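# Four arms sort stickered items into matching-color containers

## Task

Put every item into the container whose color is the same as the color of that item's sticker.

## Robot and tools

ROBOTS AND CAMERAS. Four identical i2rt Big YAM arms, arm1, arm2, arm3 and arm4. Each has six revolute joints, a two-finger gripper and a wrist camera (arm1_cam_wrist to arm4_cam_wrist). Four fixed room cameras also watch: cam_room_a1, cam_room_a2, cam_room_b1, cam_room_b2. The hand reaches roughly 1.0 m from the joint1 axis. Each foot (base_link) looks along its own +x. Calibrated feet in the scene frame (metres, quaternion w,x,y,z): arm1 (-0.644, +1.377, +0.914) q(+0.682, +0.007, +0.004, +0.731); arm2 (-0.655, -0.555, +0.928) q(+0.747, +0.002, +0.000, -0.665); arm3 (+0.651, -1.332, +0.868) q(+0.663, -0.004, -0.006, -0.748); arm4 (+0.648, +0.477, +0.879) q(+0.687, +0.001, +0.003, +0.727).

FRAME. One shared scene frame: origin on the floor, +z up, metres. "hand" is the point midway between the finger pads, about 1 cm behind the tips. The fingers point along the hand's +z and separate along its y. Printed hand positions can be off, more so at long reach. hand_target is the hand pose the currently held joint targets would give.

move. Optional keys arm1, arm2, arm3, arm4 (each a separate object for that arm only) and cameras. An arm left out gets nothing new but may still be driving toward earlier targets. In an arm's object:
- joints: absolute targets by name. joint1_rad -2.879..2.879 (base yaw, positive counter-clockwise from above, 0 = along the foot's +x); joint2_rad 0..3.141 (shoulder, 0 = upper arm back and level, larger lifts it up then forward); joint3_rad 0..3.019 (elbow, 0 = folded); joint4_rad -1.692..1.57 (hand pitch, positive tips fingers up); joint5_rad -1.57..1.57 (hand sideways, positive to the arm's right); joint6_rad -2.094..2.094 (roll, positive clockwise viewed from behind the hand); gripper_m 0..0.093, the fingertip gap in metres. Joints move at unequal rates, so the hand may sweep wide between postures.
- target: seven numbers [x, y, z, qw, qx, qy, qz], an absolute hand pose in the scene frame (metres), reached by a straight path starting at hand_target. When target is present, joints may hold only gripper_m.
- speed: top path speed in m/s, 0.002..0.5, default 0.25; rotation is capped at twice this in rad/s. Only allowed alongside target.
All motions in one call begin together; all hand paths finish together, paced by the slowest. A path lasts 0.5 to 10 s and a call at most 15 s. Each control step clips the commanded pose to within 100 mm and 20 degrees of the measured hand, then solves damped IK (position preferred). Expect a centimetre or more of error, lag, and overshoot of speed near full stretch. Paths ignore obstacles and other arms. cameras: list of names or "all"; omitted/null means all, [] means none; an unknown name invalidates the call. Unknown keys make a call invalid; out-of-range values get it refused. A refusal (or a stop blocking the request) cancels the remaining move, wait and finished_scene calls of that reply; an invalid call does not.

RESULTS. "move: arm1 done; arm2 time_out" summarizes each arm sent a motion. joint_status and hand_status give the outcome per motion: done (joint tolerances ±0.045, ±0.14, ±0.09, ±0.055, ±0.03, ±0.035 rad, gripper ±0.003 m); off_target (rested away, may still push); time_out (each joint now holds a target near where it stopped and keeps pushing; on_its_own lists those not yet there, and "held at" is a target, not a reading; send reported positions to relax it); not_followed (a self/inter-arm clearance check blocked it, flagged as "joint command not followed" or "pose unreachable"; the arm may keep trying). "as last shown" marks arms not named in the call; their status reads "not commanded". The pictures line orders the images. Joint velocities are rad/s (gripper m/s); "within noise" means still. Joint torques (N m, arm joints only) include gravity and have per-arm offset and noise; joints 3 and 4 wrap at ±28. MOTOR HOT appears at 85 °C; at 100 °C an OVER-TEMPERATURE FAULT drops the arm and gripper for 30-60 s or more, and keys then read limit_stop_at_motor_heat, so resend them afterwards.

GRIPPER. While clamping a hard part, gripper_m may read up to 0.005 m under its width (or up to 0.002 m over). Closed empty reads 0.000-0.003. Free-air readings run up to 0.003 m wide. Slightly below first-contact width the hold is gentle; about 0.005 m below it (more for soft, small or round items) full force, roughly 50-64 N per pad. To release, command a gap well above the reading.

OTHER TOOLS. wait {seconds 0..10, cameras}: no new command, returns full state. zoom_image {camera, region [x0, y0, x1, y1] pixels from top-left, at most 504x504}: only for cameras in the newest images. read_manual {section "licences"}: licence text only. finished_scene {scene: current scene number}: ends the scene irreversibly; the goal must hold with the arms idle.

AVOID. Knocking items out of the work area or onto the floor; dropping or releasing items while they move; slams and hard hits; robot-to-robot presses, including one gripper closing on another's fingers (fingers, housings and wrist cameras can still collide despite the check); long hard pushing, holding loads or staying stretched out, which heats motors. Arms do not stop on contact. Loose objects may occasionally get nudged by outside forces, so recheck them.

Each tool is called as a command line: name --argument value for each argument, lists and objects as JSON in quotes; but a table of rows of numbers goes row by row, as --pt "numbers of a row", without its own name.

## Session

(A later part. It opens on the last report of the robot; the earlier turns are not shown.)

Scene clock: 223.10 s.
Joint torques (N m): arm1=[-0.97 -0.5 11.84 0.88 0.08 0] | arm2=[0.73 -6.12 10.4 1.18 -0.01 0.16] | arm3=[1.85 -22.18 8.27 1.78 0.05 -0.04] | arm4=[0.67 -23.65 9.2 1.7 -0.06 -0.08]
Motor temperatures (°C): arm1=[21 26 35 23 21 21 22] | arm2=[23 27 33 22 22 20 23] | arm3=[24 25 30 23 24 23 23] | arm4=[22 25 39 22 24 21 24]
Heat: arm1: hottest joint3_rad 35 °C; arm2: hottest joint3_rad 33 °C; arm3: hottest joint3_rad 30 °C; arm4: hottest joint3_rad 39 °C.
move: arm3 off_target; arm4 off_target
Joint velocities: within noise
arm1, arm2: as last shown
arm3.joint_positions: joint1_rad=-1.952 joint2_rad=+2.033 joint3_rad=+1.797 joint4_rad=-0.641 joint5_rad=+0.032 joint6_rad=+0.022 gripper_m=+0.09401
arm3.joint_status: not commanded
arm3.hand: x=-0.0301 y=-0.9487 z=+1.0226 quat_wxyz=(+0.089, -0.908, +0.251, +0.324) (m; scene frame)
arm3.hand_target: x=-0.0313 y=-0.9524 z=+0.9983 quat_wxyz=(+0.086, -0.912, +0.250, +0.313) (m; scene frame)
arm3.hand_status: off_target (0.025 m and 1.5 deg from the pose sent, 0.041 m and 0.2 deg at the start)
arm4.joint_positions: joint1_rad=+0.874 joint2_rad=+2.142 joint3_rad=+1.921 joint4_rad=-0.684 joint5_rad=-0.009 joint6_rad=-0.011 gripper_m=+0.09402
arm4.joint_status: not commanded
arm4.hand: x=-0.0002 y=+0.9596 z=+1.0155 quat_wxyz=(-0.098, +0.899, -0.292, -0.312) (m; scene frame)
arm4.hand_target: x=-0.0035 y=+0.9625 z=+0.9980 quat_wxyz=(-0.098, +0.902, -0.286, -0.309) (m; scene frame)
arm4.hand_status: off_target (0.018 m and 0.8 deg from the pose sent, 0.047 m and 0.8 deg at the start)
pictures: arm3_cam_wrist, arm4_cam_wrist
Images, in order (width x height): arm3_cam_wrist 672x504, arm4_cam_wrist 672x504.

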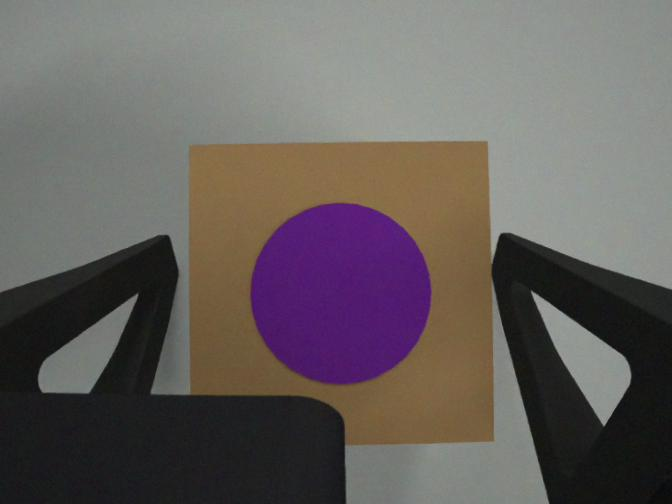

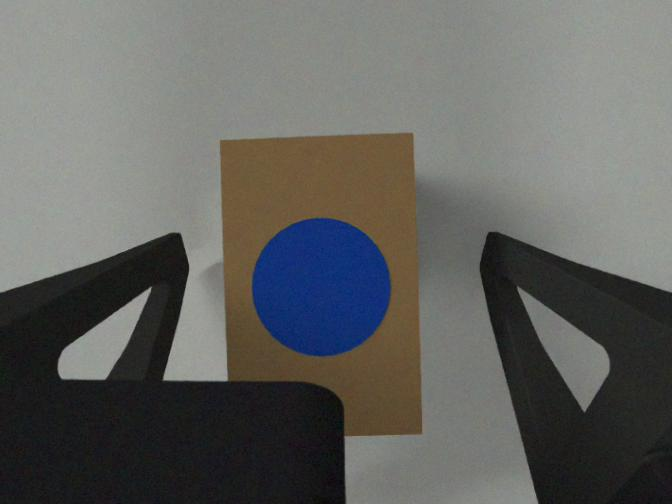

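move --arm3 '{"joints":{"gripper_m":0.05}}' --arm4 '{"target":[-0.004,0.962,0.985,0.0981,-0.9016,0.2860,0.3093],"speed":0.06}' --cameras '["arm4_cam_wrist"]'

move --arm4 '{"joints":{"gripper_m":0.041}}' --arm3 '{"target":[-0.025,-0.95,1.13,0.0859,-0.9121,0.2504,0.3129],"speed":0.12}' --cameras '["arm3_cam_wrist","arm4_cam_wrist"]'

Scene clock: 233.60 s.
Joint torques (N m): arm1=[-1.55 -0.73 11.86 0.88 0.06 0.01] | arm2=[0.67 -6.18 10.39 1.16 -0.01 0.15] | arm3=[2.02 -22.07 8.25 1.77 0.1 -0.04] | arm4=[0.79 -22.65 8.46 1.66 -0.05 -0.06]
Motor temperatures (°C): arm1=[21 25 35 23 21 21 21] | arm2=[23 26 32 22 22 20 23] | arm3=[24 26 29 23 24 23 23] | arm4=[22 25 38 22 24 21 24]
Heat: arm1: hottest joint3_rad 35 °C; arm2: hottest joint3_rad 32 °C; arm3: hottest joint3_rad 29 °C; arm4: hottest joint3_rad 38 °C.
move: arm3 off_target; arm4 off_target
Joint velocities: within noise
arm1, arm2: as last shown
arm3.joint_positions: joint1_rad=-1.952 joint2_rad=+2.033 joint3_rad=+1.797 joint4_rad=-0.640 joint5_rad=+0.031 joint6_rad=+0.022 gripper_m=+0.05302
arm3.joint_status: gripper_m off_target (ended at +0.05305, target +0.05000)
arm3.hand: x=-0.0303 y=-0.9488 z=+1.0227 quat_wxyz=(+0.089, -0.907, +0.251, +0.325) (m; scene frame)
arm3.hand_target: x=-0.0313 y=-0.9524 z=+0.9983 quat_wxyz=(+0.086, -0.912, +0.250, +0.313) (m; scene frame)
arm3.hand_status: not commanded
arm4.joint_positions: joint1_rad=+0.874 joint2_rad=+2.142 joint3_rad=+1.907 joint4_rad=-0.653 joint5_rad=-0.009 joint6_rad=-0.013 gripper_m=+0.09402
arm4.joint_status: not commanded
arm4.hand: x=-0.0020 y=+0.9609 z=+1.0131 quat_wxyz=(-0.101, +0.896, -0.290, -0.320) (m; scene frame)
arm4.hand_target: x=-0.0031 y=+0.9613 z=+0.9851 quat_wxyz=(-0.098, +0.902, -0.286, -0.309) (m; scene frame)
arm4.hand_status: off_target (0.028 m and 1.5 deg from the pose sent, 0.031 m and 0.8 deg at the start)
pictures: arm4_cam_wrist
Images, in order (width x height): arm4_cam_wrist 672x504.

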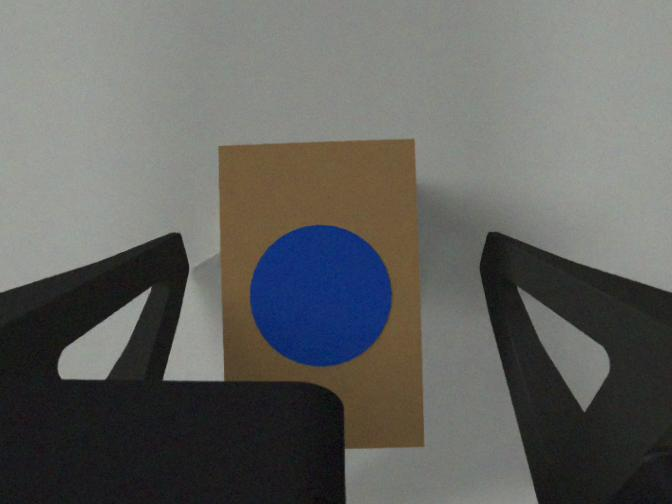

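Scene clock: 235.47 s.
Joint torques (N m): arm1=[-1.73 -0.5 11.82 0.95 0.04 0.06] | arm2=[0.79 -6.18 10.35 1.17 -0.02 0.15] | arm3=[1.44 -25.17 14.13 0.91 -0.05 -0.07] | arm4=[1.08 -22.71 8.64 1.55 -0.03 -0.1]
Motor temperatures (°C): arm1=[21 25 35 23 21 21 21] | arm2=[23 26 32 22 22 20 23] | arm3=[24 26 30 23 24 23 23] | arm4=[22 25 37 22 24 21 25]
Heat: arm1: hottest joint3_rad 35 °C; arm2: hottest joint3_rad 32 °C; arm3: hottest joint3_rad 30 °C; arm4: hottest joint3_rad 37 °C.
move: arm3 off_target; arm4 off_target
Joint velocities: within noise
arm1, arm2: as last shown
arm3.joint_positions: joint1_rad=-1.952 joint2_rad=+2.001 joint3_rad=+1.967 joint4_rad=-0.930 joint5_rad=+0.031 joint6_rad=+0.022 gripper_m=+0.05302
arm3.joint_status: not commanded
arm3.hand: x=-0.0157 y=-0.9559 z=+1.0934 quat_wxyz=(+0.080, -0.921, +0.254, +0.285) (m; scene frame)
arm3.hand_target: x=-0.0233 y=-0.9510 z=+1.1299 quat_wxyz=(+0.086, -0.912, +0.250, +0.313) (m; scene frame)
arm3.hand_status: off_target (0.038 m and 3.5 deg from the pose sent, 0.107 m and 1.5 deg at the start)
arm4.joint_positions: joint1_rad=+0.874 joint2_rad=+2.142 joint3_rad=+1.906 joint4_rad=-0.651 joint5_rad=-0.009 joint6_rad=-0.013 gripper_m=+0.04417
arm4.joint_status: gripper_m off_target (ended at +0.04420, target +0.04100)
arm4.hand: x=-0.0021 y=+0.9610 z=+1.0129 quat_wxyz=(-0.102, +0.896, -0.290, -0.320) (m; scene frame)
arm4.hand_target: x=-0.0031 y=+0.9612 z=+0.9852 quat_wxyz=(-0.098, +0.902, -0.286, -0.309) (m; scene frame)
arm4.hand_status: not commanded
pictures: arm3_cam_wrist, arm4_cam_wrist
Images, in order (width x height): arm3_cam_wrist 672x504, arm4_cam_wrist 672x504.

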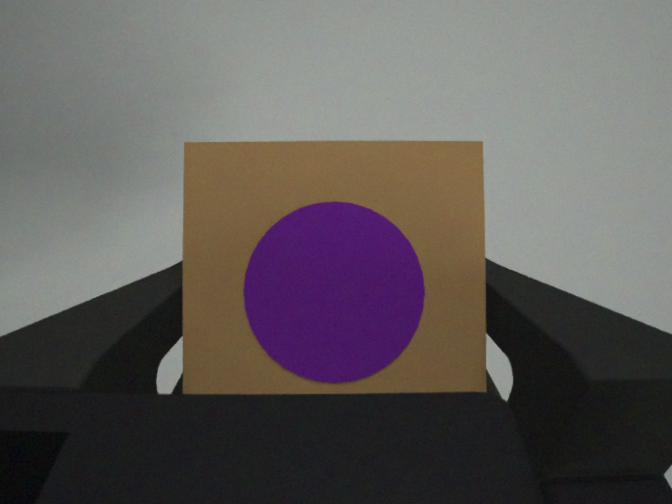

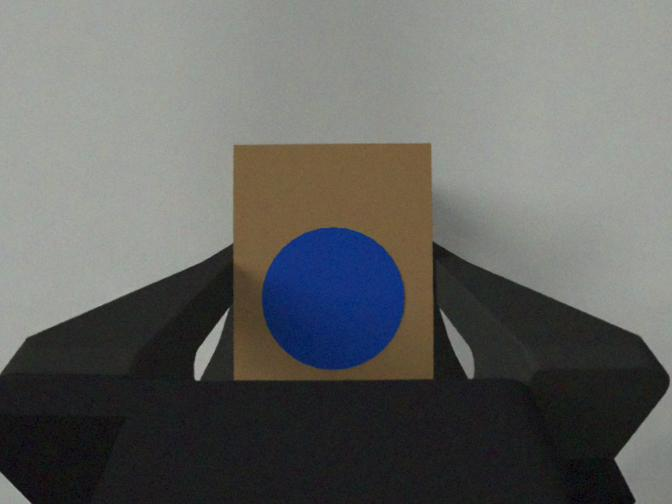

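move --arm3 '{"target":[0.341,-1.148,1.17,0.0859,-0.9121,0.2504,0.3129],"speed":0.25}' --arm4 '{"target":[-0.004,0.963,1.13,0.0981,-0.9016,0.2860,0.3093],"speed":0.12}' --cameras '[]'

move --arm3 '{"joints":{"joint2_rad":0.9,"joint3_rad":1.25,"joint4_rad":-1.23,"joint5_rad":0,"joint6_rad":0}}' --arm4 '{"target":[0.354,0.684,1.17,0.0981,-0.9016,0.2860,0.3093],"speed":0.25}' --cameras '[]'

move --arm3 '{"joints":{"joint1_rad":1.808}}' --arm4 '{"joints":{"joint2_rad":0.9,"joint3_rad":1.25,"joint4_rad":-1.23,"joint5_rad":0,"joint6_rad":0}}' --cameras '[]'

move --arm3 '{"target":[1.177,-1.27,0.95,0.3378,-0.0550,0.9394,0.0198],"speed":0.3}' --arm4 '{"joints":{"joint1_rad":-1.945}}' --cameras '["arm3_cam_wrist","arm4_cam_wrist"]'

Scene clock: 249.40 s.
Joint torques (N m): arm1=[-2.14 -0.91 11.95 0.91 0.08 0.02] | arm2=[0.67 -6.18 10.4 1.16 -0.02 0.15] | arm3=[0.62 -4.07 9.36 1.07 -0.06 -0.13] | arm4=[0.73 -27.22 13 0.65 -0.02 -0.06]
Motor temperatures (°C): arm1=[21 25 35 23 21 21 21] | arm2=[23 26 32 22 22 20 23] | arm3=[24 27 30 23 24 23 24] | arm4=[22 25 36 22 24 21 25]
Heat: arm1: hottest joint3_rad 35 °C; arm2: hottest joint3_rad 32 °C; arm3: hottest joint3_rad 30 °C; arm4: hottest joint3_rad 36 °C.
move: arm3 done; arm4 off_target
Joint velocities: within noise
arm1, arm2: as last shown
arm3.joint_positions: joint1_rad=-1.952 joint2_rad=+0.851 joint3_rad=+0.957 joint4_rad=-0.995 joint5_rad=+0.026 joint6_rad=+0.019 gripper_m=+0.05302
arm3.joint_status: not commanded
arm3.hand: x=+0.3392 y=-1.1508 z=+1.1741 quat_wxyz=(+0.086, -0.910, +0.249, +0.319) (m; scene frame)
arm3.hand_target: x=+0.3410 y=-1.1481 z=+1.1700 quat_wxyz=(+0.086, -0.912, +0.250, +0.313) (m; scene frame)
arm3.hand_status: done (0.005 m and 0.8 deg from the pose sent, 0.412 m and 3.5 deg at the start)
arm4.joint_positions: joint1_rad=+0.874 joint2_rad=+2.142 joint3_rad=+2.146 joint4_rad=-0.974 joint5_rad=-0.009 joint6_rad=-0.014 gripper_m=+0.04417
arm4.joint_status: not commanded
arm4.hand: x=+0.0029 y=+0.9578 z=+1.0914 quat_wxyz=(-0.089, +0.909, -0.293, -0.283) (m; scene frame)
arm4.hand_target: x=-0.0026 y=+0.9618 z=+1.1297 quat_wxyz=(-0.098, +0.902, -0.286, -0.310) (m; scene frame)
arm4.hand_status: off_target (0.040 m and 3.4 deg from the pose sent, 0.117 m and 1.6 deg at the start)
pictures: none
No camera images: "cameras" was empty.

Scene clock: 251.80 s.
Joint torques (N m): arm1=[-1.38 -0.91 11.96 1.11 0.05 -0.01] | arm2=[0.67 -6.01 10.37 1.17 -0.02 0.16] | arm3=[0.62 -4.48 12.42 1.05 -0.07 -0.13] | arm4=[1.61 -3.9 9.55 0.72 0.21 0.16]
Motor temperatures (°C): arm1=[21 25 35 23 21 21 21] | arm2=[23 26 32 22 22 20 23] | arm3=[24 27 30 23 24 23 24] | arm4=[22 25 36 22 24 21 25]
Heat: arm1: hottest joint3_rad 35 °C; arm2: hottest joint3_rad 32 °C; arm3: hottest joint3_rad 30 °C; arm4: hottest joint3_rad 36 °C.
move: arm3 done; arm4 done
Joint velocities: within noise
arm1, arm2: as last shown
arm3.joint_positions: joint1_rad=-1.952 joint2_rad=+0.895 joint3_rad=+1.212 joint4_rad=-1.226 joint5_rad=+0.002 joint6_rad=+0.008 gripper_m=+0.05302
arm3.joint_status: all done
arm3.hand: x=+0.3423 y=-1.1560 z=+1.2584 quat_wxyz=(+0.074, -0.916, +0.241, +0.313) (m; scene frame)
arm3.hand_target: x=+0.3413 y=-1.1514 z=+1.2756 quat_wxyz=(+0.080, -0.911, +0.241, +0.325) (m; scene frame)
arm3.hand_status: not commanded
arm4.joint_positions: joint1_rad=+0.906 joint2_rad=+0.857 joint3_rad=+0.917 joint4_rad=-0.960 joint5_rad=+0.009 joint6_rad=-0.008 gripper_m=+0.04417
arm4.joint_status: not commanded
arm4.hand: x=+0.3555 y=+0.6855 z=+1.1714 quat_wxyz=(-0.102, +0.901, -0.282, -0.314) (m; scene frame)
arm4.hand_target: x=+0.3541 y=+0.6840 z=+1.1699 quat_wxyz=(-0.098, +0.902, -0.286, -0.309) (m; scene frame)
arm4.hand_status: done (0.003 m and 0.8 deg from the pose sent, 0.452 m and 3.4 deg at the start)
pictures: none
No camera images: "cameras" was empty.

Scene clock: 254.40 s.
Joint torques (N m): arm1=[-1.26 -1.14 11.9 1.13 0.08 0.03] | arm2=[0.62 -6.24 10.37 1.16 -0.02 0.16] | arm3=[1.9 -6.24 12.45 1.03 0.14 -0.1] | arm4=[1.38 -4.07 11.15 0.75 -0.03 0.11]
Motor temperatures (°C): arm1=[21 25 35 23 21 21 21] | arm2=[23 26 32 22 22 20 23] | arm3=[24 26 31 23 24 23 24] | arm4=[22 25 36 22 24 21 25]
Heat: arm1: hottest joint3_rad 35 °C; arm2: hottest joint3_rad 32 °C; arm3: hottest joint3_rad 31 °C; arm4: hottest joint3_rad 36 °C.
move: arm3 done; arm4 done
Joint velocities: within noise
arm1.joint_positions: joint1_rad=-1.004 joint2_rad=+0.836 joint3_rad=+0.774 joint4_rad=-0.818 joint5_rad=-0.013 joint6_rad=-0.002 gripper_m=+0.08498
arm1.joint_status: not commanded
arm1.hand: x=-0.3543 y=+1.5897 z=+1.1539 quat_wxyz=(-0.313, +0.296, -0.895, -0.115) (m; scene frame)
arm1.hand_target: x=-0.3555 y=+1.5902 z=+1.1513 quat_wxyz=(-0.306, +0.299, -0.897, -0.112) (m; scene frame)
arm1.hand_status: not commanded
arm2.joint_positions: joint1_rad=-0.199 joint2_rad=+0.976 joint3_rad=+0.885 joint4_rad=-0.976 joint5_rad=+0.007 joint6_rad=-0.004 gripper_m=+0.08994
arm2.joint_status: not commanded
arm2.hand: x=-0.6870 y=-0.9197 z=+1.1592 quat_wxyz=(-0.166, -0.712, -0.657, +0.184) (m; scene frame)
arm2.hand_target: x=-0.6870 y=-0.9144 z=+1.1489 quat_wxyz=(-0.155, -0.718, -0.656, +0.172) (m; scene frame)
arm2.hand_status: not commanded
arm3.joint_positions: joint1_rad=+1.800 joint2_rad=+0.913 joint3_rad=+1.212 joint4_rad=-1.226 joint5_rad=-0.003 joint6_rad=+0.006 gripper_m=+0.05304
arm3.joint_status: all done
arm3.hand: x=+1.0051 y=-1.2878 z=+1.2551 quat_wxyz=(-0.316, +0.051, -0.947, -0.013) (m; scene frame)
arm3.hand_target: x=+1.0032 y=-1.2852 z=+1.2782 quat_wxyz=(-0.338, +0.057, -0.939, -0.013) (m; scene frame)
arm3.hand_status: not commanded
arm4.joint_positions: joint1_rad=+0.906 joint2_rad=+0.898 joint3_rad=+1.219 joint4_rad=-1.221 joint5_rad=+0.004 joint6_rad=-0.008 gripper_m=+0.04417
arm4.joint_status: all done
arm4.hand: x=+0.3598 y=+0.6821 z=+1.2768 quat_wxyz=(-0.099, +0.901, -0.281, -0.315) (m; scene frame)
arm4.hand_target: x=+0.3572 y=+0.6801 z=+1.2908 quat_wxyz=(-0.098, +0.898, -0.279, -0.325) (m; scene frame)
arm4.hand_status: not commanded
pictures: none
No camera images: "cameras" was empty.

Scene clock: 256.70 s.
Joint torques (N m): arm1=[-1.26 -0.91 11.86 0.94 0.08 0] | arm2=[0.56 -6.18 10.35 1.16 -0.03 0.16] | arm3=[1.38 -15.09 8.08 1.98 -0.08 -0.07] | arm4=[0.56 -5.01 11.06 0.75 0.05 0.12]
Motor temperatures (°C): arm1=[21 25 35 23 21 21 21] | arm2=[23 26 32 22 22 20 23] | arm3=[24 26 31 23 24 23 24] | arm4=[22 25 37 22 24 21 25]
Heat: arm1: hottest joint3_rad 35 °C; arm2: hottest joint3_rad 32 °C; arm3: hottest joint3_rad 31 °C; arm4: hottest joint3_rad 37 °C.
move: arm3 off_target; arm4 done
Joint velocities: within noise
arm1, arm2: as last shown
arm3.joint_positions: joint1_rad=+1.800 joint2_rad=+1.547 joint3_rad=+0.848 joint4_rad=-0.221 joint5_rad=-0.012 joint6_rad=+0.006 gripper_m=+0.05304
arm3.joint_status: not commanded
arm3.hand: x=+1.1695 y=-1.2727 z=+0.9362 quat_wxyz=(-0.319, +0.053, -0.946, -0.018) (m; scene frame)
arm3.hand_target: x=+1.1768 y=-1.2699 z=+0.9501 quat_wxyz=(-0.338, +0.055, -0.939, -0.020) (m; scene frame)
arm3.hand_status: off_target (0.016 m and 2.4 deg from the pose sent, 0.351 m and 2.8 deg at the start)
arm4.joint_positions: joint1_rad=-1.945 joint2_rad=+0.905 joint3_rad=+1.219 joint4_rad=-1.221 joint5_rad=+0.001 joint6_rad=-0.008 gripper_m=+0.04424
arm4.joint_status: all done
arm4.hand: x=+0.9879 y=+0.3667 z=+1.2723 quat_wxyz=(-0.319, -0.146, -0.935, +0.055) (m; scene frame)
arm4.hand_target: x=+0.9870 y=+0.3674 z=+1.2890 quat_wxyz=(-0.333, -0.148, -0.930, +0.056) (m; scene frame)
arm4.hand_status: not commanded
pictures: arm3_cam_wrist, arm4_cam_wrist
Images, in order (width x height): arm3_cam_wrist 672x504, arm4_cam_wrist 672x504.

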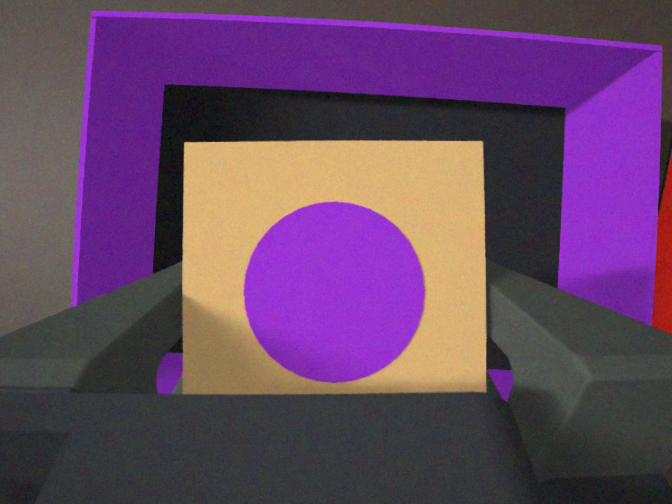

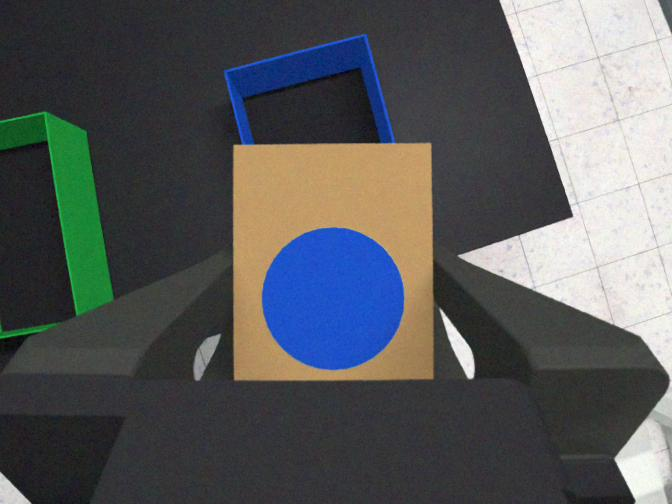

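move --arm3 '{"target":[1.194,-1.29,0.83,0.3378,-0.0550,0.9394,0.0198],"speed":0.2}' --arm4 '{"target":[1.12,0.322,0.95,0.3341,0.1489,0.9291,-0.0535],"speed":0.3}' --cameras '["arm3_cam_wrist","arm4_cam_wrist"]'

Scene clock: 265.60 s.
Joint torques (N m): arm1=[-1.08 -0.97 11.97 1.03 0.03 0.02] | arm2=[0.67 -6.18 10.41 1.18 -0.02 0.16] | arm3=[0.09 -15.5 5.37 2.06 -0.09 -0.13] | arm4=[0.67 -13.16 7.65 1.69 -0.04 0.13]
Motor temperatures (°C): arm1=[21 25 35 23 21 21 21] | arm2=[23 26 32 22 22 20 23] | arm3=[24 26 31 23 24 23 24] | arm4=[22 25 37 22 24 21 26]
Heat: arm1: hottest joint3_rad 35 °C; arm2: hottest joint3_rad 32 °C; arm3: hottest joint3_rad 31 °C; arm4: hottest joint3_rad 37 °C.
move: arm3 done; arm4 off_target
Joint velocities: within noise
arm1, arm2: as last shown
arm3.joint_positions: joint1_rad=+1.770 joint2_rad=+1.838 joint3_rad=+0.823 joint4_rad=+0.120 joint5_rad=-0.041 joint6_rad=-0.024 gripper_m=+0.05304
arm3.joint_status: not commanded
arm3.hand: x=+1.1911 y=-1.2829 z=+0.8288 quat_wxyz=(-0.331, +0.057, -0.942, -0.022) (m; scene frame)
arm3.hand_target: x=+1.1940 y=-1.2900 z=+0.8301 quat_wxyz=(-0.338, +0.055, -0.939, -0.020) (m; scene frame)
arm3.hand_status: done (0.008 m and 1.0 deg from the pose sent, 0.110 m and 2.4 deg at the start)
arm4.joint_positions: joint1_rad=-1.945 joint2_rad=+1.480 joint3_rad=+0.743 joint4_rad=-0.175 joint5_rad=-0.001 joint6_rad=-0.008 gripper_m=+0.04424
arm4.joint_status: not commanded
arm4.hand: x=+1.1122 y=+0.3245 z=+0.9402 quat_wxyz=(-0.317, -0.145, -0.936, +0.054) (m; scene frame)
arm4.hand_target: x=+1.1199 y=+0.3220 z=+0.9502 quat_wxyz=(-0.334, -0.149, -0.929, +0.054) (m; scene frame)
arm4.hand_status: off_target (0.013 m and 2.1 deg from the pose sent, 0.351 m and 1.9 deg at the start)
pictures: arm3_cam_wrist, arm4_cam_wrist
Images, in order (width x height): arm3_cam_wrist 672x504, arm4_cam_wrist 672x504.

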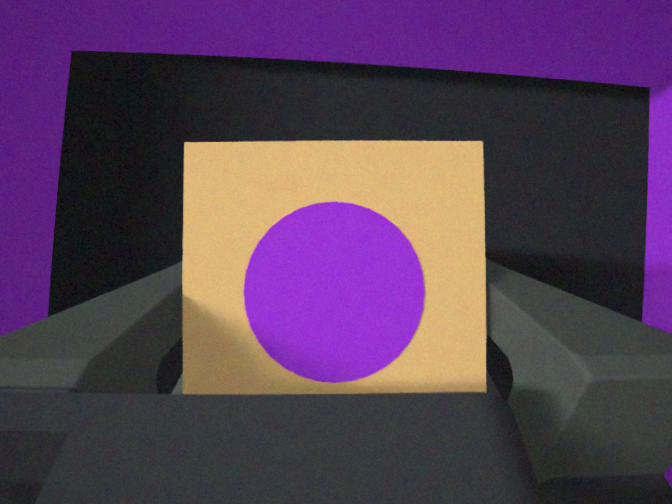

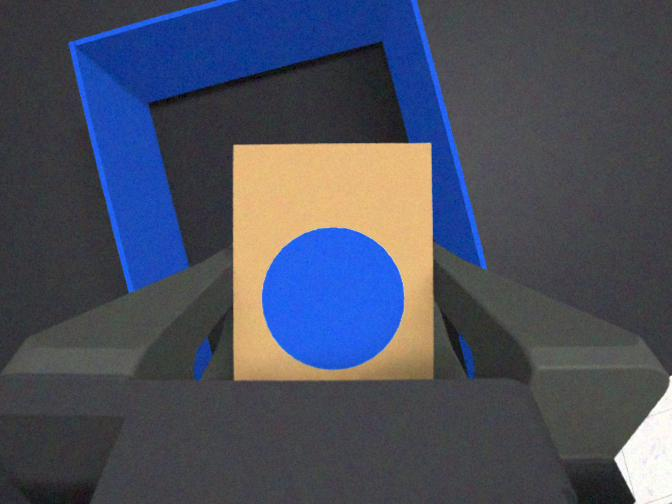

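move --arm3 '{"target":[1.197,-1.295,0.752,0.3378,-0.0550,0.9394,0.0198],"speed":0.12}' --arm4 '{"target":[1.128,0.338,0.84,0.3382,0.0328,0.9404,-0.0118],"speed":0.2}' --cameras '["arm4_cam_wrist"]'

move --arm3 '{"target":[1.197,-1.295,0.737,0.3378,-0.0550,0.9394,0.0198],"speed":0.06}' --cameras '["arm3_cam_wrist"]'

Scene clock: 280.27 s.
Joint torques (N m): arm1=[-1.55 -0.79 11.92 1.05 0.05 0.04] | arm2=[0.62 -6.24 10.39 1.18 -0.03 0.16] | arm3=[0.03 -15.44 5.19 1.88 -0.09 -0.13] | arm4=[0.09 -13.51 5.01 1.57 -0.19 -0.07]
Motor temperatures (°C): arm1=[21 24 35 23 21 21 21] | arm2=[23 25 32 22 22 20 23] | arm3=[24 26 29 23 24 23 24] | arm4=[22 25 35 22 24 21 26]
Heat: arm1: hottest joint3_rad 35 °C; arm2: hottest joint3_rad 32 °C; arm3: hottest joint3_rad 29 °C; arm4: hottest joint3_rad 35 °C.
move: arm3 off_target; arm4 done
Joint velocities: within noise
arm1, arm2: as last shown
arm3.joint_positions: joint1_rad=+1.762 joint2_rad=+2.044 joint3_rad=+0.824 joint4_rad=+0.324 joint5_rad=-0.048 joint6_rad=-0.030 gripper_m=+0.05304
arm3.joint_status: not commanded
arm3.hand: x=+1.1886 y=-1.2878 z=+0.7532 quat_wxyz=(-0.330, +0.057, -0.942, -0.022) (m; scene frame)
arm3.hand_target: x=+1.1967 y=-1.2950 z=+0.7522 quat_wxyz=(-0.338, +0.055, -0.939, -0.020) (m; scene frame)
arm3.hand_status: off_target (0.011 m and 1.0 deg from the pose sent, 0.078 m and 1.0 deg at the start)
arm4.joint_positions: joint1_rad=-1.960 joint2_rad=+1.767 joint3_rad=+0.696 joint4_rad=+0.157 joint5_rad=-0.171 joint6_rad=-0.194 gripper_m=+0.04423
arm4.joint_status: not commanded
arm4.hand: x=+1.1238 y=+0.3429 z=+0.8378 quat_wxyz=(-0.329, -0.038, -0.944, +0.007) (m; scene frame)
arm4.hand_target: x=+1.1279 y=+0.3380 z=+0.8400 quat_wxyz=(-0.338, -0.033, -0.940, +0.012) (m; scene frame)
arm4.hand_status: done (0.007 m and 1.3 deg from the pose sent, 0.102 m and 14.0 deg at the start)
pictures: arm4_cam_wrist
Images, in order (width x height): arm4_cam_wrist 672x504.

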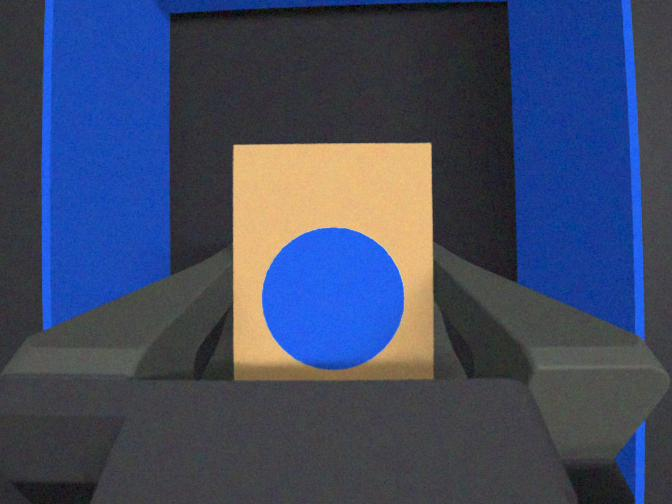

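Scene clock: 281.23 s.
Joint torques (N m): arm1=[-1.38 -0.91 11.95 1.01 0.09 0.03] | arm2=[0.67 -6.12 10.4 1.16 -0.01 0.16] | arm3=[0.03 -14.45 4.71 1.68 -0.09 -0.13] | arm4=[0.26 -13.57 5.24 1.63 -0.16 -0.09]
Motor temperatures (°C): arm1=[21 24 35 23 21 21 21] | arm2=[23 25 32 22 22 20 23] | arm3=[24 26 29 23 24 23 24] | arm4=[22 25 35 22 24 21 26]
Heat: arm1: hottest joint3_rad 35 °C; arm2: hottest joint3_rad 32 °C; arm3: hottest joint3_rad 29 °C; arm4: hottest joint3_rad 35 °C.
move: arm3 off_target
Joint velocities: within noise
arm1, arm2, arm4: as last shown
arm3.joint_positions: joint1_rad=+1.762 joint2_rad=+2.075 joint3_rad=+0.836 joint4_rad=+0.366 joint5_rad=-0.048 joint6_rad=-0.030 gripper_m=+0.05304
arm3.joint_status: not commanded
arm3.hand: x=+1.1959 y=-1.2874 z=+0.7472 quat_wxyz=(-0.341, +0.058, -0.938, -0.023) (m; scene frame)
arm3.hand_target: x=+1.1965 y=-1.2949 z=+0.7371 quat_wxyz=(-0.338, +0.055, -0.939, -0.020) (m; scene frame)
arm3.hand_status: off_target (0.013 m and 0.6 deg from the pose sent, 0.020 m and 1.0 deg at the start)
arm4.hand_target: x=+1.1279 y=+0.3380 z=+0.8400 quat_wxyz=(-0.338, -0.033, -0.941, +0.012) (m; scene frame)
pictures: arm3_cam_wrist
Images, in order (width x height): arm3_cam_wrist 672x504.

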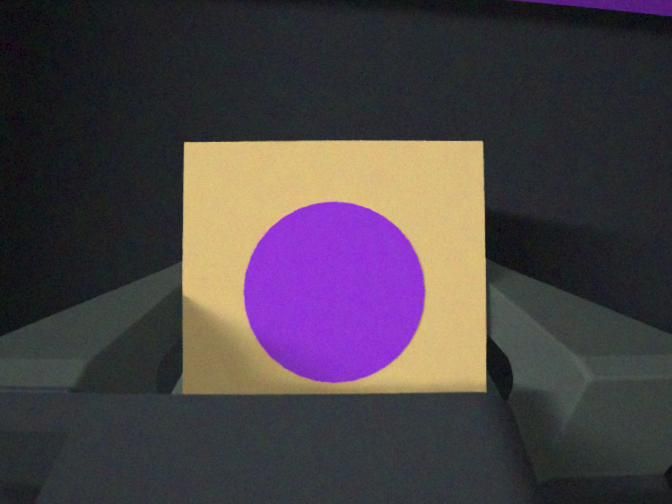

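move --arm3 '{"joints":{"gripper_m":0.085}}' --arm4 '{"target":[1.126,0.334,0.757,0.3382,0.0328,0.9404,-0.0118],"speed":0.12}' --cameras '[]'

move --arm3 '{"target":[1.19,-1.288,0.95,0.3378,-0.0550,0.9394,0.0198],"speed":0.15}' --arm4 '{"target":[1.126,0.334,0.739,0.3382,0.0328,0.9404,-0.0118],"speed":0.05}' --cameras '["arm3_cam_wrist","arm4_cam_wrist"]'

Scene clock: 287.60 s.
Joint torques (N m): arm1=[-1.49 -1.14 12.04 1.02 0.05 0.03] | arm2=[0.56 -6.12 10.35 1.17 -0.03 0.16] | arm3=[0.15 -14.51 4.64 1.61 -0.08 -0.12] | arm4=[0.03 -14.33 4.08 1.55 -0.16 -0.11]
Motor temperatures (°C): arm1=[21 24 35 23 21 21 21] | arm2=[23 25 32 22 22 20 23] | arm3=[24 26 29 23 24 23 24] | arm4=[22 25 34 22 24 21 26]
Heat: arm1: hottest joint3_rad 35 °C; arm2: hottest joint3_rad 32 °C; arm3: hottest joint3_rad 29 °C; arm4: hottest joint3_rad 34 °C.
move: arm3 done; arm4 off_target
Joint velocities: within noise
arm1, arm2: as last shown
arm3.joint_positions: joint1_rad=+1.762 joint2_rad=+2.075 joint3_rad=+0.836 joint4_rad=+0.367 joint5_rad=-0.048 joint6_rad=-0.030 gripper_m=+0.08496
arm3.joint_status: all done
arm3.hand: x=+1.1960 y=-1.2874 z=+0.7473 quat_wxyz=(-0.342, +0.058, -0.938, -0.023) (m; scene frame)
arm3.hand_target: x=+1.1965 y=-1.2949 z=+0.7371 quat_wxyz=(-0.338, +0.055, -0.939, -0.020) (m; scene frame)
arm3.hand_status: not commanded
arm4.joint_positions: joint1_rad=-1.971 joint2_rad=+2.022 joint3_rad=+0.696 joint4_rad=+0.402 joint5_rad=-0.177 joint6_rad=-0.202 gripper_m=+0.04423
arm4.joint_status: not commanded
arm4.hand: x=+1.1159 y=+0.3407 z=+0.7543 quat_wxyz=(-0.325, -0.038, -0.945, +0.006) (m; scene frame)
arm4.hand_target: x=+1.1257 y=+0.3340 z=+0.7571 quat_wxyz=(-0.338, -0.033, -0.941, +0.012) (m; scene frame)
arm4.hand_status: off_target (0.012 m and 1.8 deg from the pose sent, 0.081 m and 1.3 deg at the start)
pictures: none
No camera images: "cameras" was empty.

Scene clock: 289.70 s.
Joint torques (N m): arm1=[-1.9 -1.38 11.89 0.84 0.07 0.02] | arm2=[0.67 -6.12 10.37 1.16 -0.02 0.16] | arm3=[0.73 -13.98 10.8 0.9 0.1 -0.06] | arm4=[-0.03 -13.74 4.05 1.63 -0.13 -0.08]
Motor temperatures (°C): arm1=[21 24 35 23 21 21 21] | arm2=[23 25 32 22 22 20 23] | arm3=[24 26 29 23 24 23 24] | arm4=[22 25 34 22 24 21 26]
Heat: arm1: hottest joint3_rad 35 °C; arm2: hottest joint3_rad 32 °C; arm3: hottest joint3_rad 29 °C; arm4: hottest joint3_rad 34 °C.
move: arm3 off_target; arm4 off_target
Joint velocities: within noise
arm1, arm2: as last shown
arm3.joint_positions: joint1_rad=+1.762 joint2_rad=+1.560 joint3_rad=+0.844 joint4_rad=-0.202 joint5_rad=-0.046 joint6_rad=-0.030 gripper_m=+0.08496
arm3.joint_status: not commanded
arm3.hand: x=+1.1723 y=-1.2868 z=+0.9314 quat_wxyz=(-0.320, +0.057, -0.945, -0.022) (m; scene frame)
arm3.hand_target: x=+1.1891 y=-1.2880 z=+0.9503 quat_wxyz=(-0.338, +0.055, -0.939, -0.020) (m; scene frame)
arm3.hand_status: off_target (0.026 m and 2.1 deg from the pose sent, 0.203 m and 0.7 deg at the start)
arm4.joint_positions: joint1_rad=-1.971 joint2_rad=+2.069 joint3_rad=+0.703 joint4_rad=+0.449 joint5_rad=-0.177 joint6_rad=-0.202 gripper_m=+0.04423
arm4.joint_status: not commanded
arm4.hand: x=+1.1167 y=+0.3404 z=+0.7410 quat_wxyz=(-0.328, -0.038, -0.944, +0.007) (m; scene frame)
arm4.hand_target: x=+1.1256 y=+0.3340 z=+0.7392 quat_wxyz=(-0.338, -0.033, -0.940, +0.012) (m; scene frame)
arm4.hand_status: off_target (0.012 m and 1.4 deg from the pose sent, 0.020 m and 1.8 deg at the start)
pictures: arm3_cam_wrist, arm4_cam_wrist
Images, in order (width x height): arm3_cam_wrist 672x504, arm4_cam_wrist 672x504.

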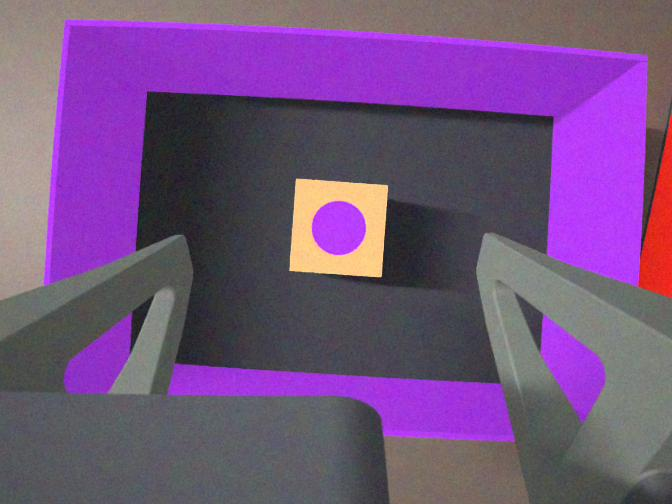

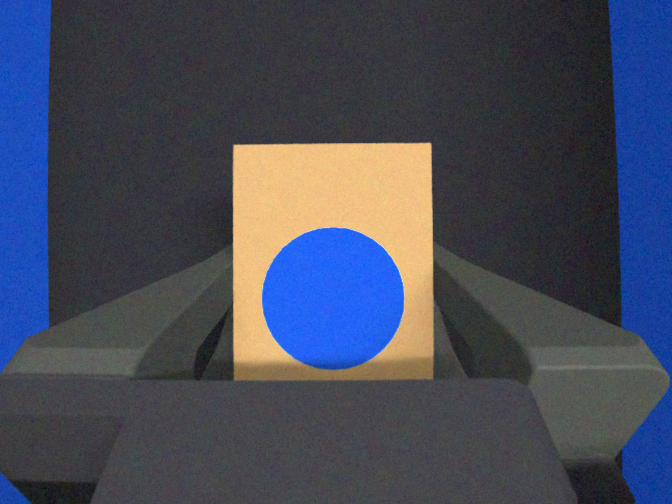

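move --arm4 '{"target":[1.126,0.334,0.729,0.3382,0.0328,0.9404,-0.0118],"speed":0.04}' --arm3 '{"joints":{"joint2_rad":0.9,"joint3_rad":1.25,"joint4_rad":-1.2}}' --cameras '["arm4_cam_wrist"]'

Scene clock: 295.93 s.
Joint torques (N m): arm1=[-1.2 0.21 11.93 1.07 0.05 0] | arm2=[0.73 -6.18 10.37 1.16 -0.01 0.14] | arm3=[0.91 -5.6 9.92 1.01 0.11 -0.05] | arm4=[0.09 -13.16 3.7 1.5 -0.14 -0.04]
Motor temperatures (°C): arm1=[21 24 35 23 21 21 21] | arm2=[23 25 32 22 22 20 23] | arm3=[24 26 29 23 24 23 24] | arm4=[22 24 33 22 24 21 26]
Heat: arm1: hottest joint3_rad 35 °C; arm2: hottest joint3_rad 32 °C; arm3: hottest joint3_rad 29 °C; arm4: hottest joint3_rad 33 °C.
move: arm3 done; arm4 done
Joint velocities: within noise
arm1, arm2: as last shown
arm3.joint_positions: joint1_rad=+1.762 joint2_rad=+0.905 joint3_rad=+1.243 joint4_rad=-1.193 joint5_rad=-0.046 joint6_rad=-0.030 gripper_m=+0.08496
arm3.joint_status: all done
arm3.hand: x=+1.0119 y=-1.2933 z=+1.2787 quat_wxyz=(-0.350, +0.057, -0.935, -0.022) (m; scene frame)
arm3.hand_target: x=+1.0099 y=-1.2952 z=+1.2833 quat_wxyz=(-0.352, +0.055, -0.934, -0.020) (m; scene frame)
arm3.hand_status: not commanded
arm4.joint_positions: joint1_rad=-1.971 joint2_rad=+2.092 joint3_rad=+0.714 joint4_rad=+0.479 joint5_rad=-0.178 joint6_rad=-0.206 gripper_m=+0.04423
arm4.joint_status: not commanded
arm4.hand: x=+1.1221 y=+0.3385 z=+0.7372 quat_wxyz=(-0.336, -0.035, -0.941, +0.010) (m; scene frame)
arm4.hand_target: x=+1.1256 y=+0.3341 z=+0.7291 quat_wxyz=(-0.338, -0.033, -0.941, +0.012) (m; scene frame)
arm4.hand_status: done (0.010 m and 0.4 deg from the pose sent, 0.017 m and 1.4 deg at the start)
pictures: arm4_cam_wrist
Images, in order (width x height): arm4_cam_wrist 672x504.

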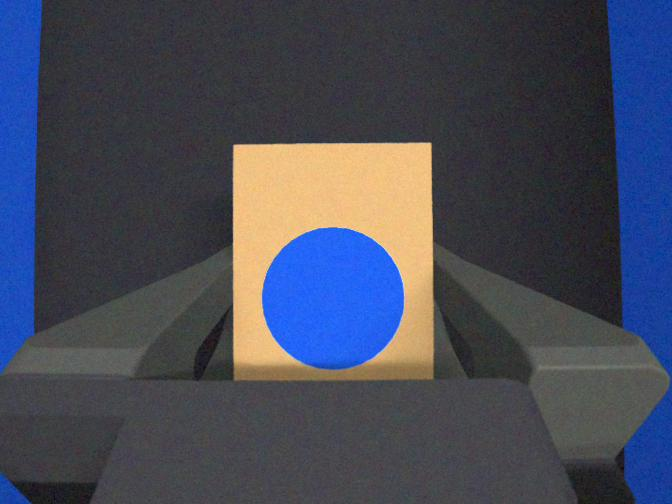

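move --arm4 '{"joints":{"gripper_m":0.075}}' --cameras '["arm4_cam_wrist"]'

move --arm4 '{"target":[1.122,0.336,0.9,0.3382,0.0328,0.9404,-0.0118],"speed":0.2}' --cameras '["arm4_cam_wrist","cam_room_a1","cam_room_a2"]'

Scene clock: 299.87 s.
Joint torques (N m): arm1=[-1.2 -1.03 11.93 1.03 0.08 0.04] | arm2=[0.67 -6.18 10.36 1.16 -0.02 0.16] | arm3=[0.97 -5.25 9.91 1.01 0.11 -0.05] | arm4=[-0.03 -13.16 3.6 1.52 -0.04 -0.08]
Motor temperatures (°C): arm1=[21 24 35 23 21 21 21] | arm2=[23 25 32 22 22 20 23] | arm3=[24 26 29 23 24 23 24] | arm4=[22 24 33 22 24 21 26]
Heat: arm1: hottest joint3_rad 35 °C; arm2: hottest joint3_rad 32 °C; arm3: hottest joint3_rad 29 °C; arm4: hottest joint3_rad 33 °C.
move: arm4 done
Joint velocities: within noise
arm1.joint_positions: joint1_rad=-1.004 joint2_rad=+0.836 joint3_rad=+0.774 joint4_rad=-0.818 joint5_rad=-0.013 joint6_rad=-0.002 gripper_m=+0.08498
arm1.joint_status: not commanded
arm1.hand: x=-0.3543 y=+1.5897 z=+1.1539 quat_wxyz=(-0.313, +0.296, -0.895, -0.115) (m; scene frame)
arm1.hand_target: x=-0.3555 y=+1.5902 z=+1.1513 quat_wxyz=(-0.306, +0.299, -0.897, -0.112) (m; scene frame)
arm1.hand_status: not commanded
arm2.joint_positions: joint1_rad=-0.199 joint2_rad=+0.976 joint3_rad=+0.885 joint4_rad=-0.976 joint5_rad=+0.007 joint6_rad=-0.004 gripper_m=+0.08994
arm2.joint_status: not commanded
arm2.hand: x=-0.6870 y=-0.9197 z=+1.1592 quat_wxyz=(-0.166, -0.712, -0.657, +0.184) (m; scene frame)
arm2.hand_target: x=-0.6870 y=-0.9144 z=+1.1489 quat_wxyz=(-0.155, -0.718, -0.656, +0.172) (m; scene frame)
arm2.hand_status: not commanded
arm3: as last shown
arm4.joint_positions: joint1_rad=-1.971 joint2_rad=+2.093 joint3_rad=+0.715 joint4_rad=+0.481 joint5_rad=-0.180 joint6_rad=-0.206 gripper_m=+0.07491
arm4.joint_status: all done
arm4.hand: x=+1.1228 y=+0.3387 z=+0.7371 quat_wxyz=(-0.338, -0.035, -0.941, +0.009) (m; scene frame)
arm4.hand_target: x=+1.1256 y=+0.3341 z=+0.7291 quat_wxyz=(-0.338, -0.033, -0.940, +0.012) (m; scene frame)
arm4.hand_status: not commanded
pictures: arm4_cam_wrist
Images, in order (width x height): arm4_cam_wrist 672x504.

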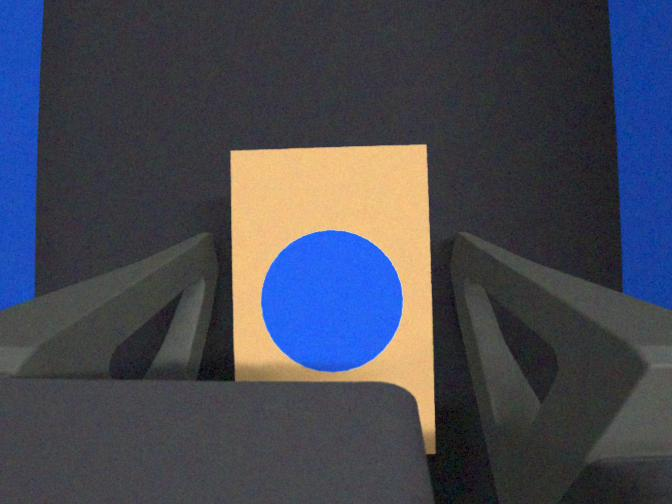

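Scene clock: 301.37 s.
Joint torques (N m): arm1=[-1.26 -1.03 11.89 1.07 0.02 0.06] | arm2=[0.62 -6.18 10.4 1.16 -0.01 0.16] | arm3=[1.03 -5.3 9.91 1.01 0.1 -0.06] | arm4=[0.32 -12.4 7.27 0.65 -0.08 -0.07]
Motor temperatures (°C): arm1=[21 24 35 23 21 21 21] | arm2=[23 25 32 22 22 20 23] | arm3=[24 26 29 23 24 23 24] | arm4=[22 24 33 22 24 21 26]
Heat: arm1: hottest joint3_rad 35 °C; arm2: hottest joint3_rad 32 °C; arm3: hottest joint3_rad 29 °C; arm4: hottest joint3_rad 33 °C.
move: arm4 done
Joint velocities: within noise
arm1, arm2, arm3: as last shown
arm4.joint_positions: joint1_rad=-1.971 joint2_rad=+1.595 joint3_rad=+0.693 joint4_rad=-0.003 joint5_rad=-0.180 joint6_rad=-0.206 gripper_m=+0.07492
arm4.joint_status: not commanded
arm4.hand: x=+1.1158 y=+0.3421 z=+0.8941 quat_wxyz=(-0.334, -0.035, -0.942, +0.008) (m; scene frame)
arm4.hand_target: x=+1.1218 y=+0.3361 z=+0.9000 quat_wxyz=(-0.338, -0.033, -0.940, +0.012) (m; scene frame)
arm4.hand_status: done (0.010 m and 0.7 deg from the pose sent, 0.163 m and 0.4 deg at the start)
pictures: arm4_cam_wrist, cam_room_a1, cam_room_a2
Images, in order (width x height): arm4_cam_wrist 672x504, cam_room_a1 672x504, cam_room_a2 672x504.

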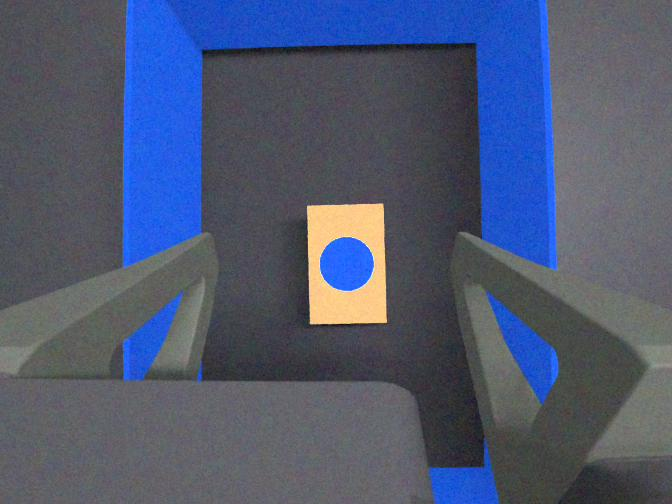

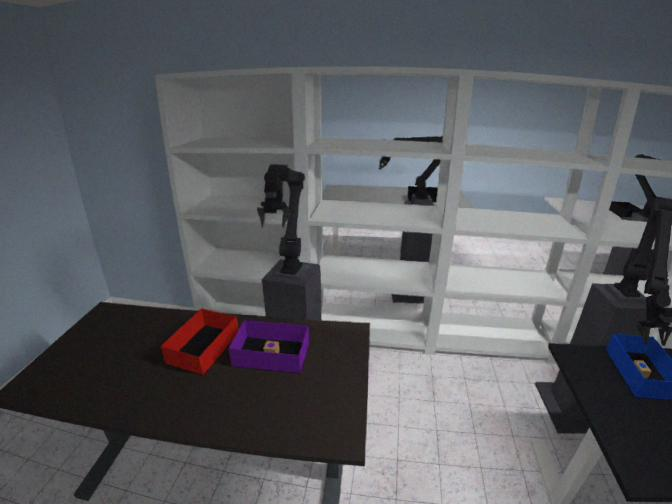

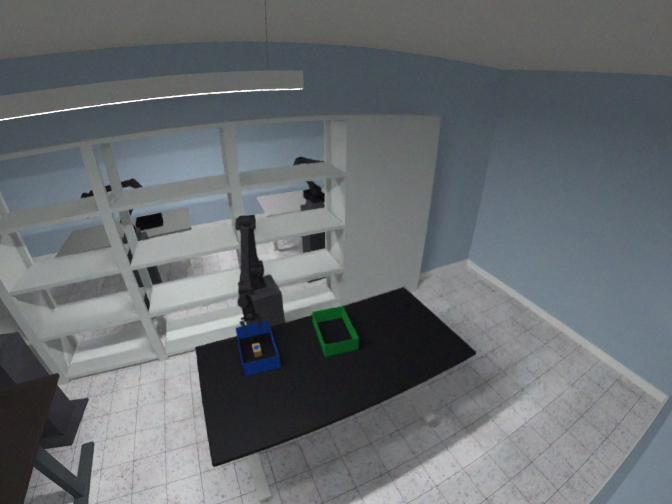

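Both packed. Finish the scene.

finished_scene --scene 2

The scene is finished: the task was done.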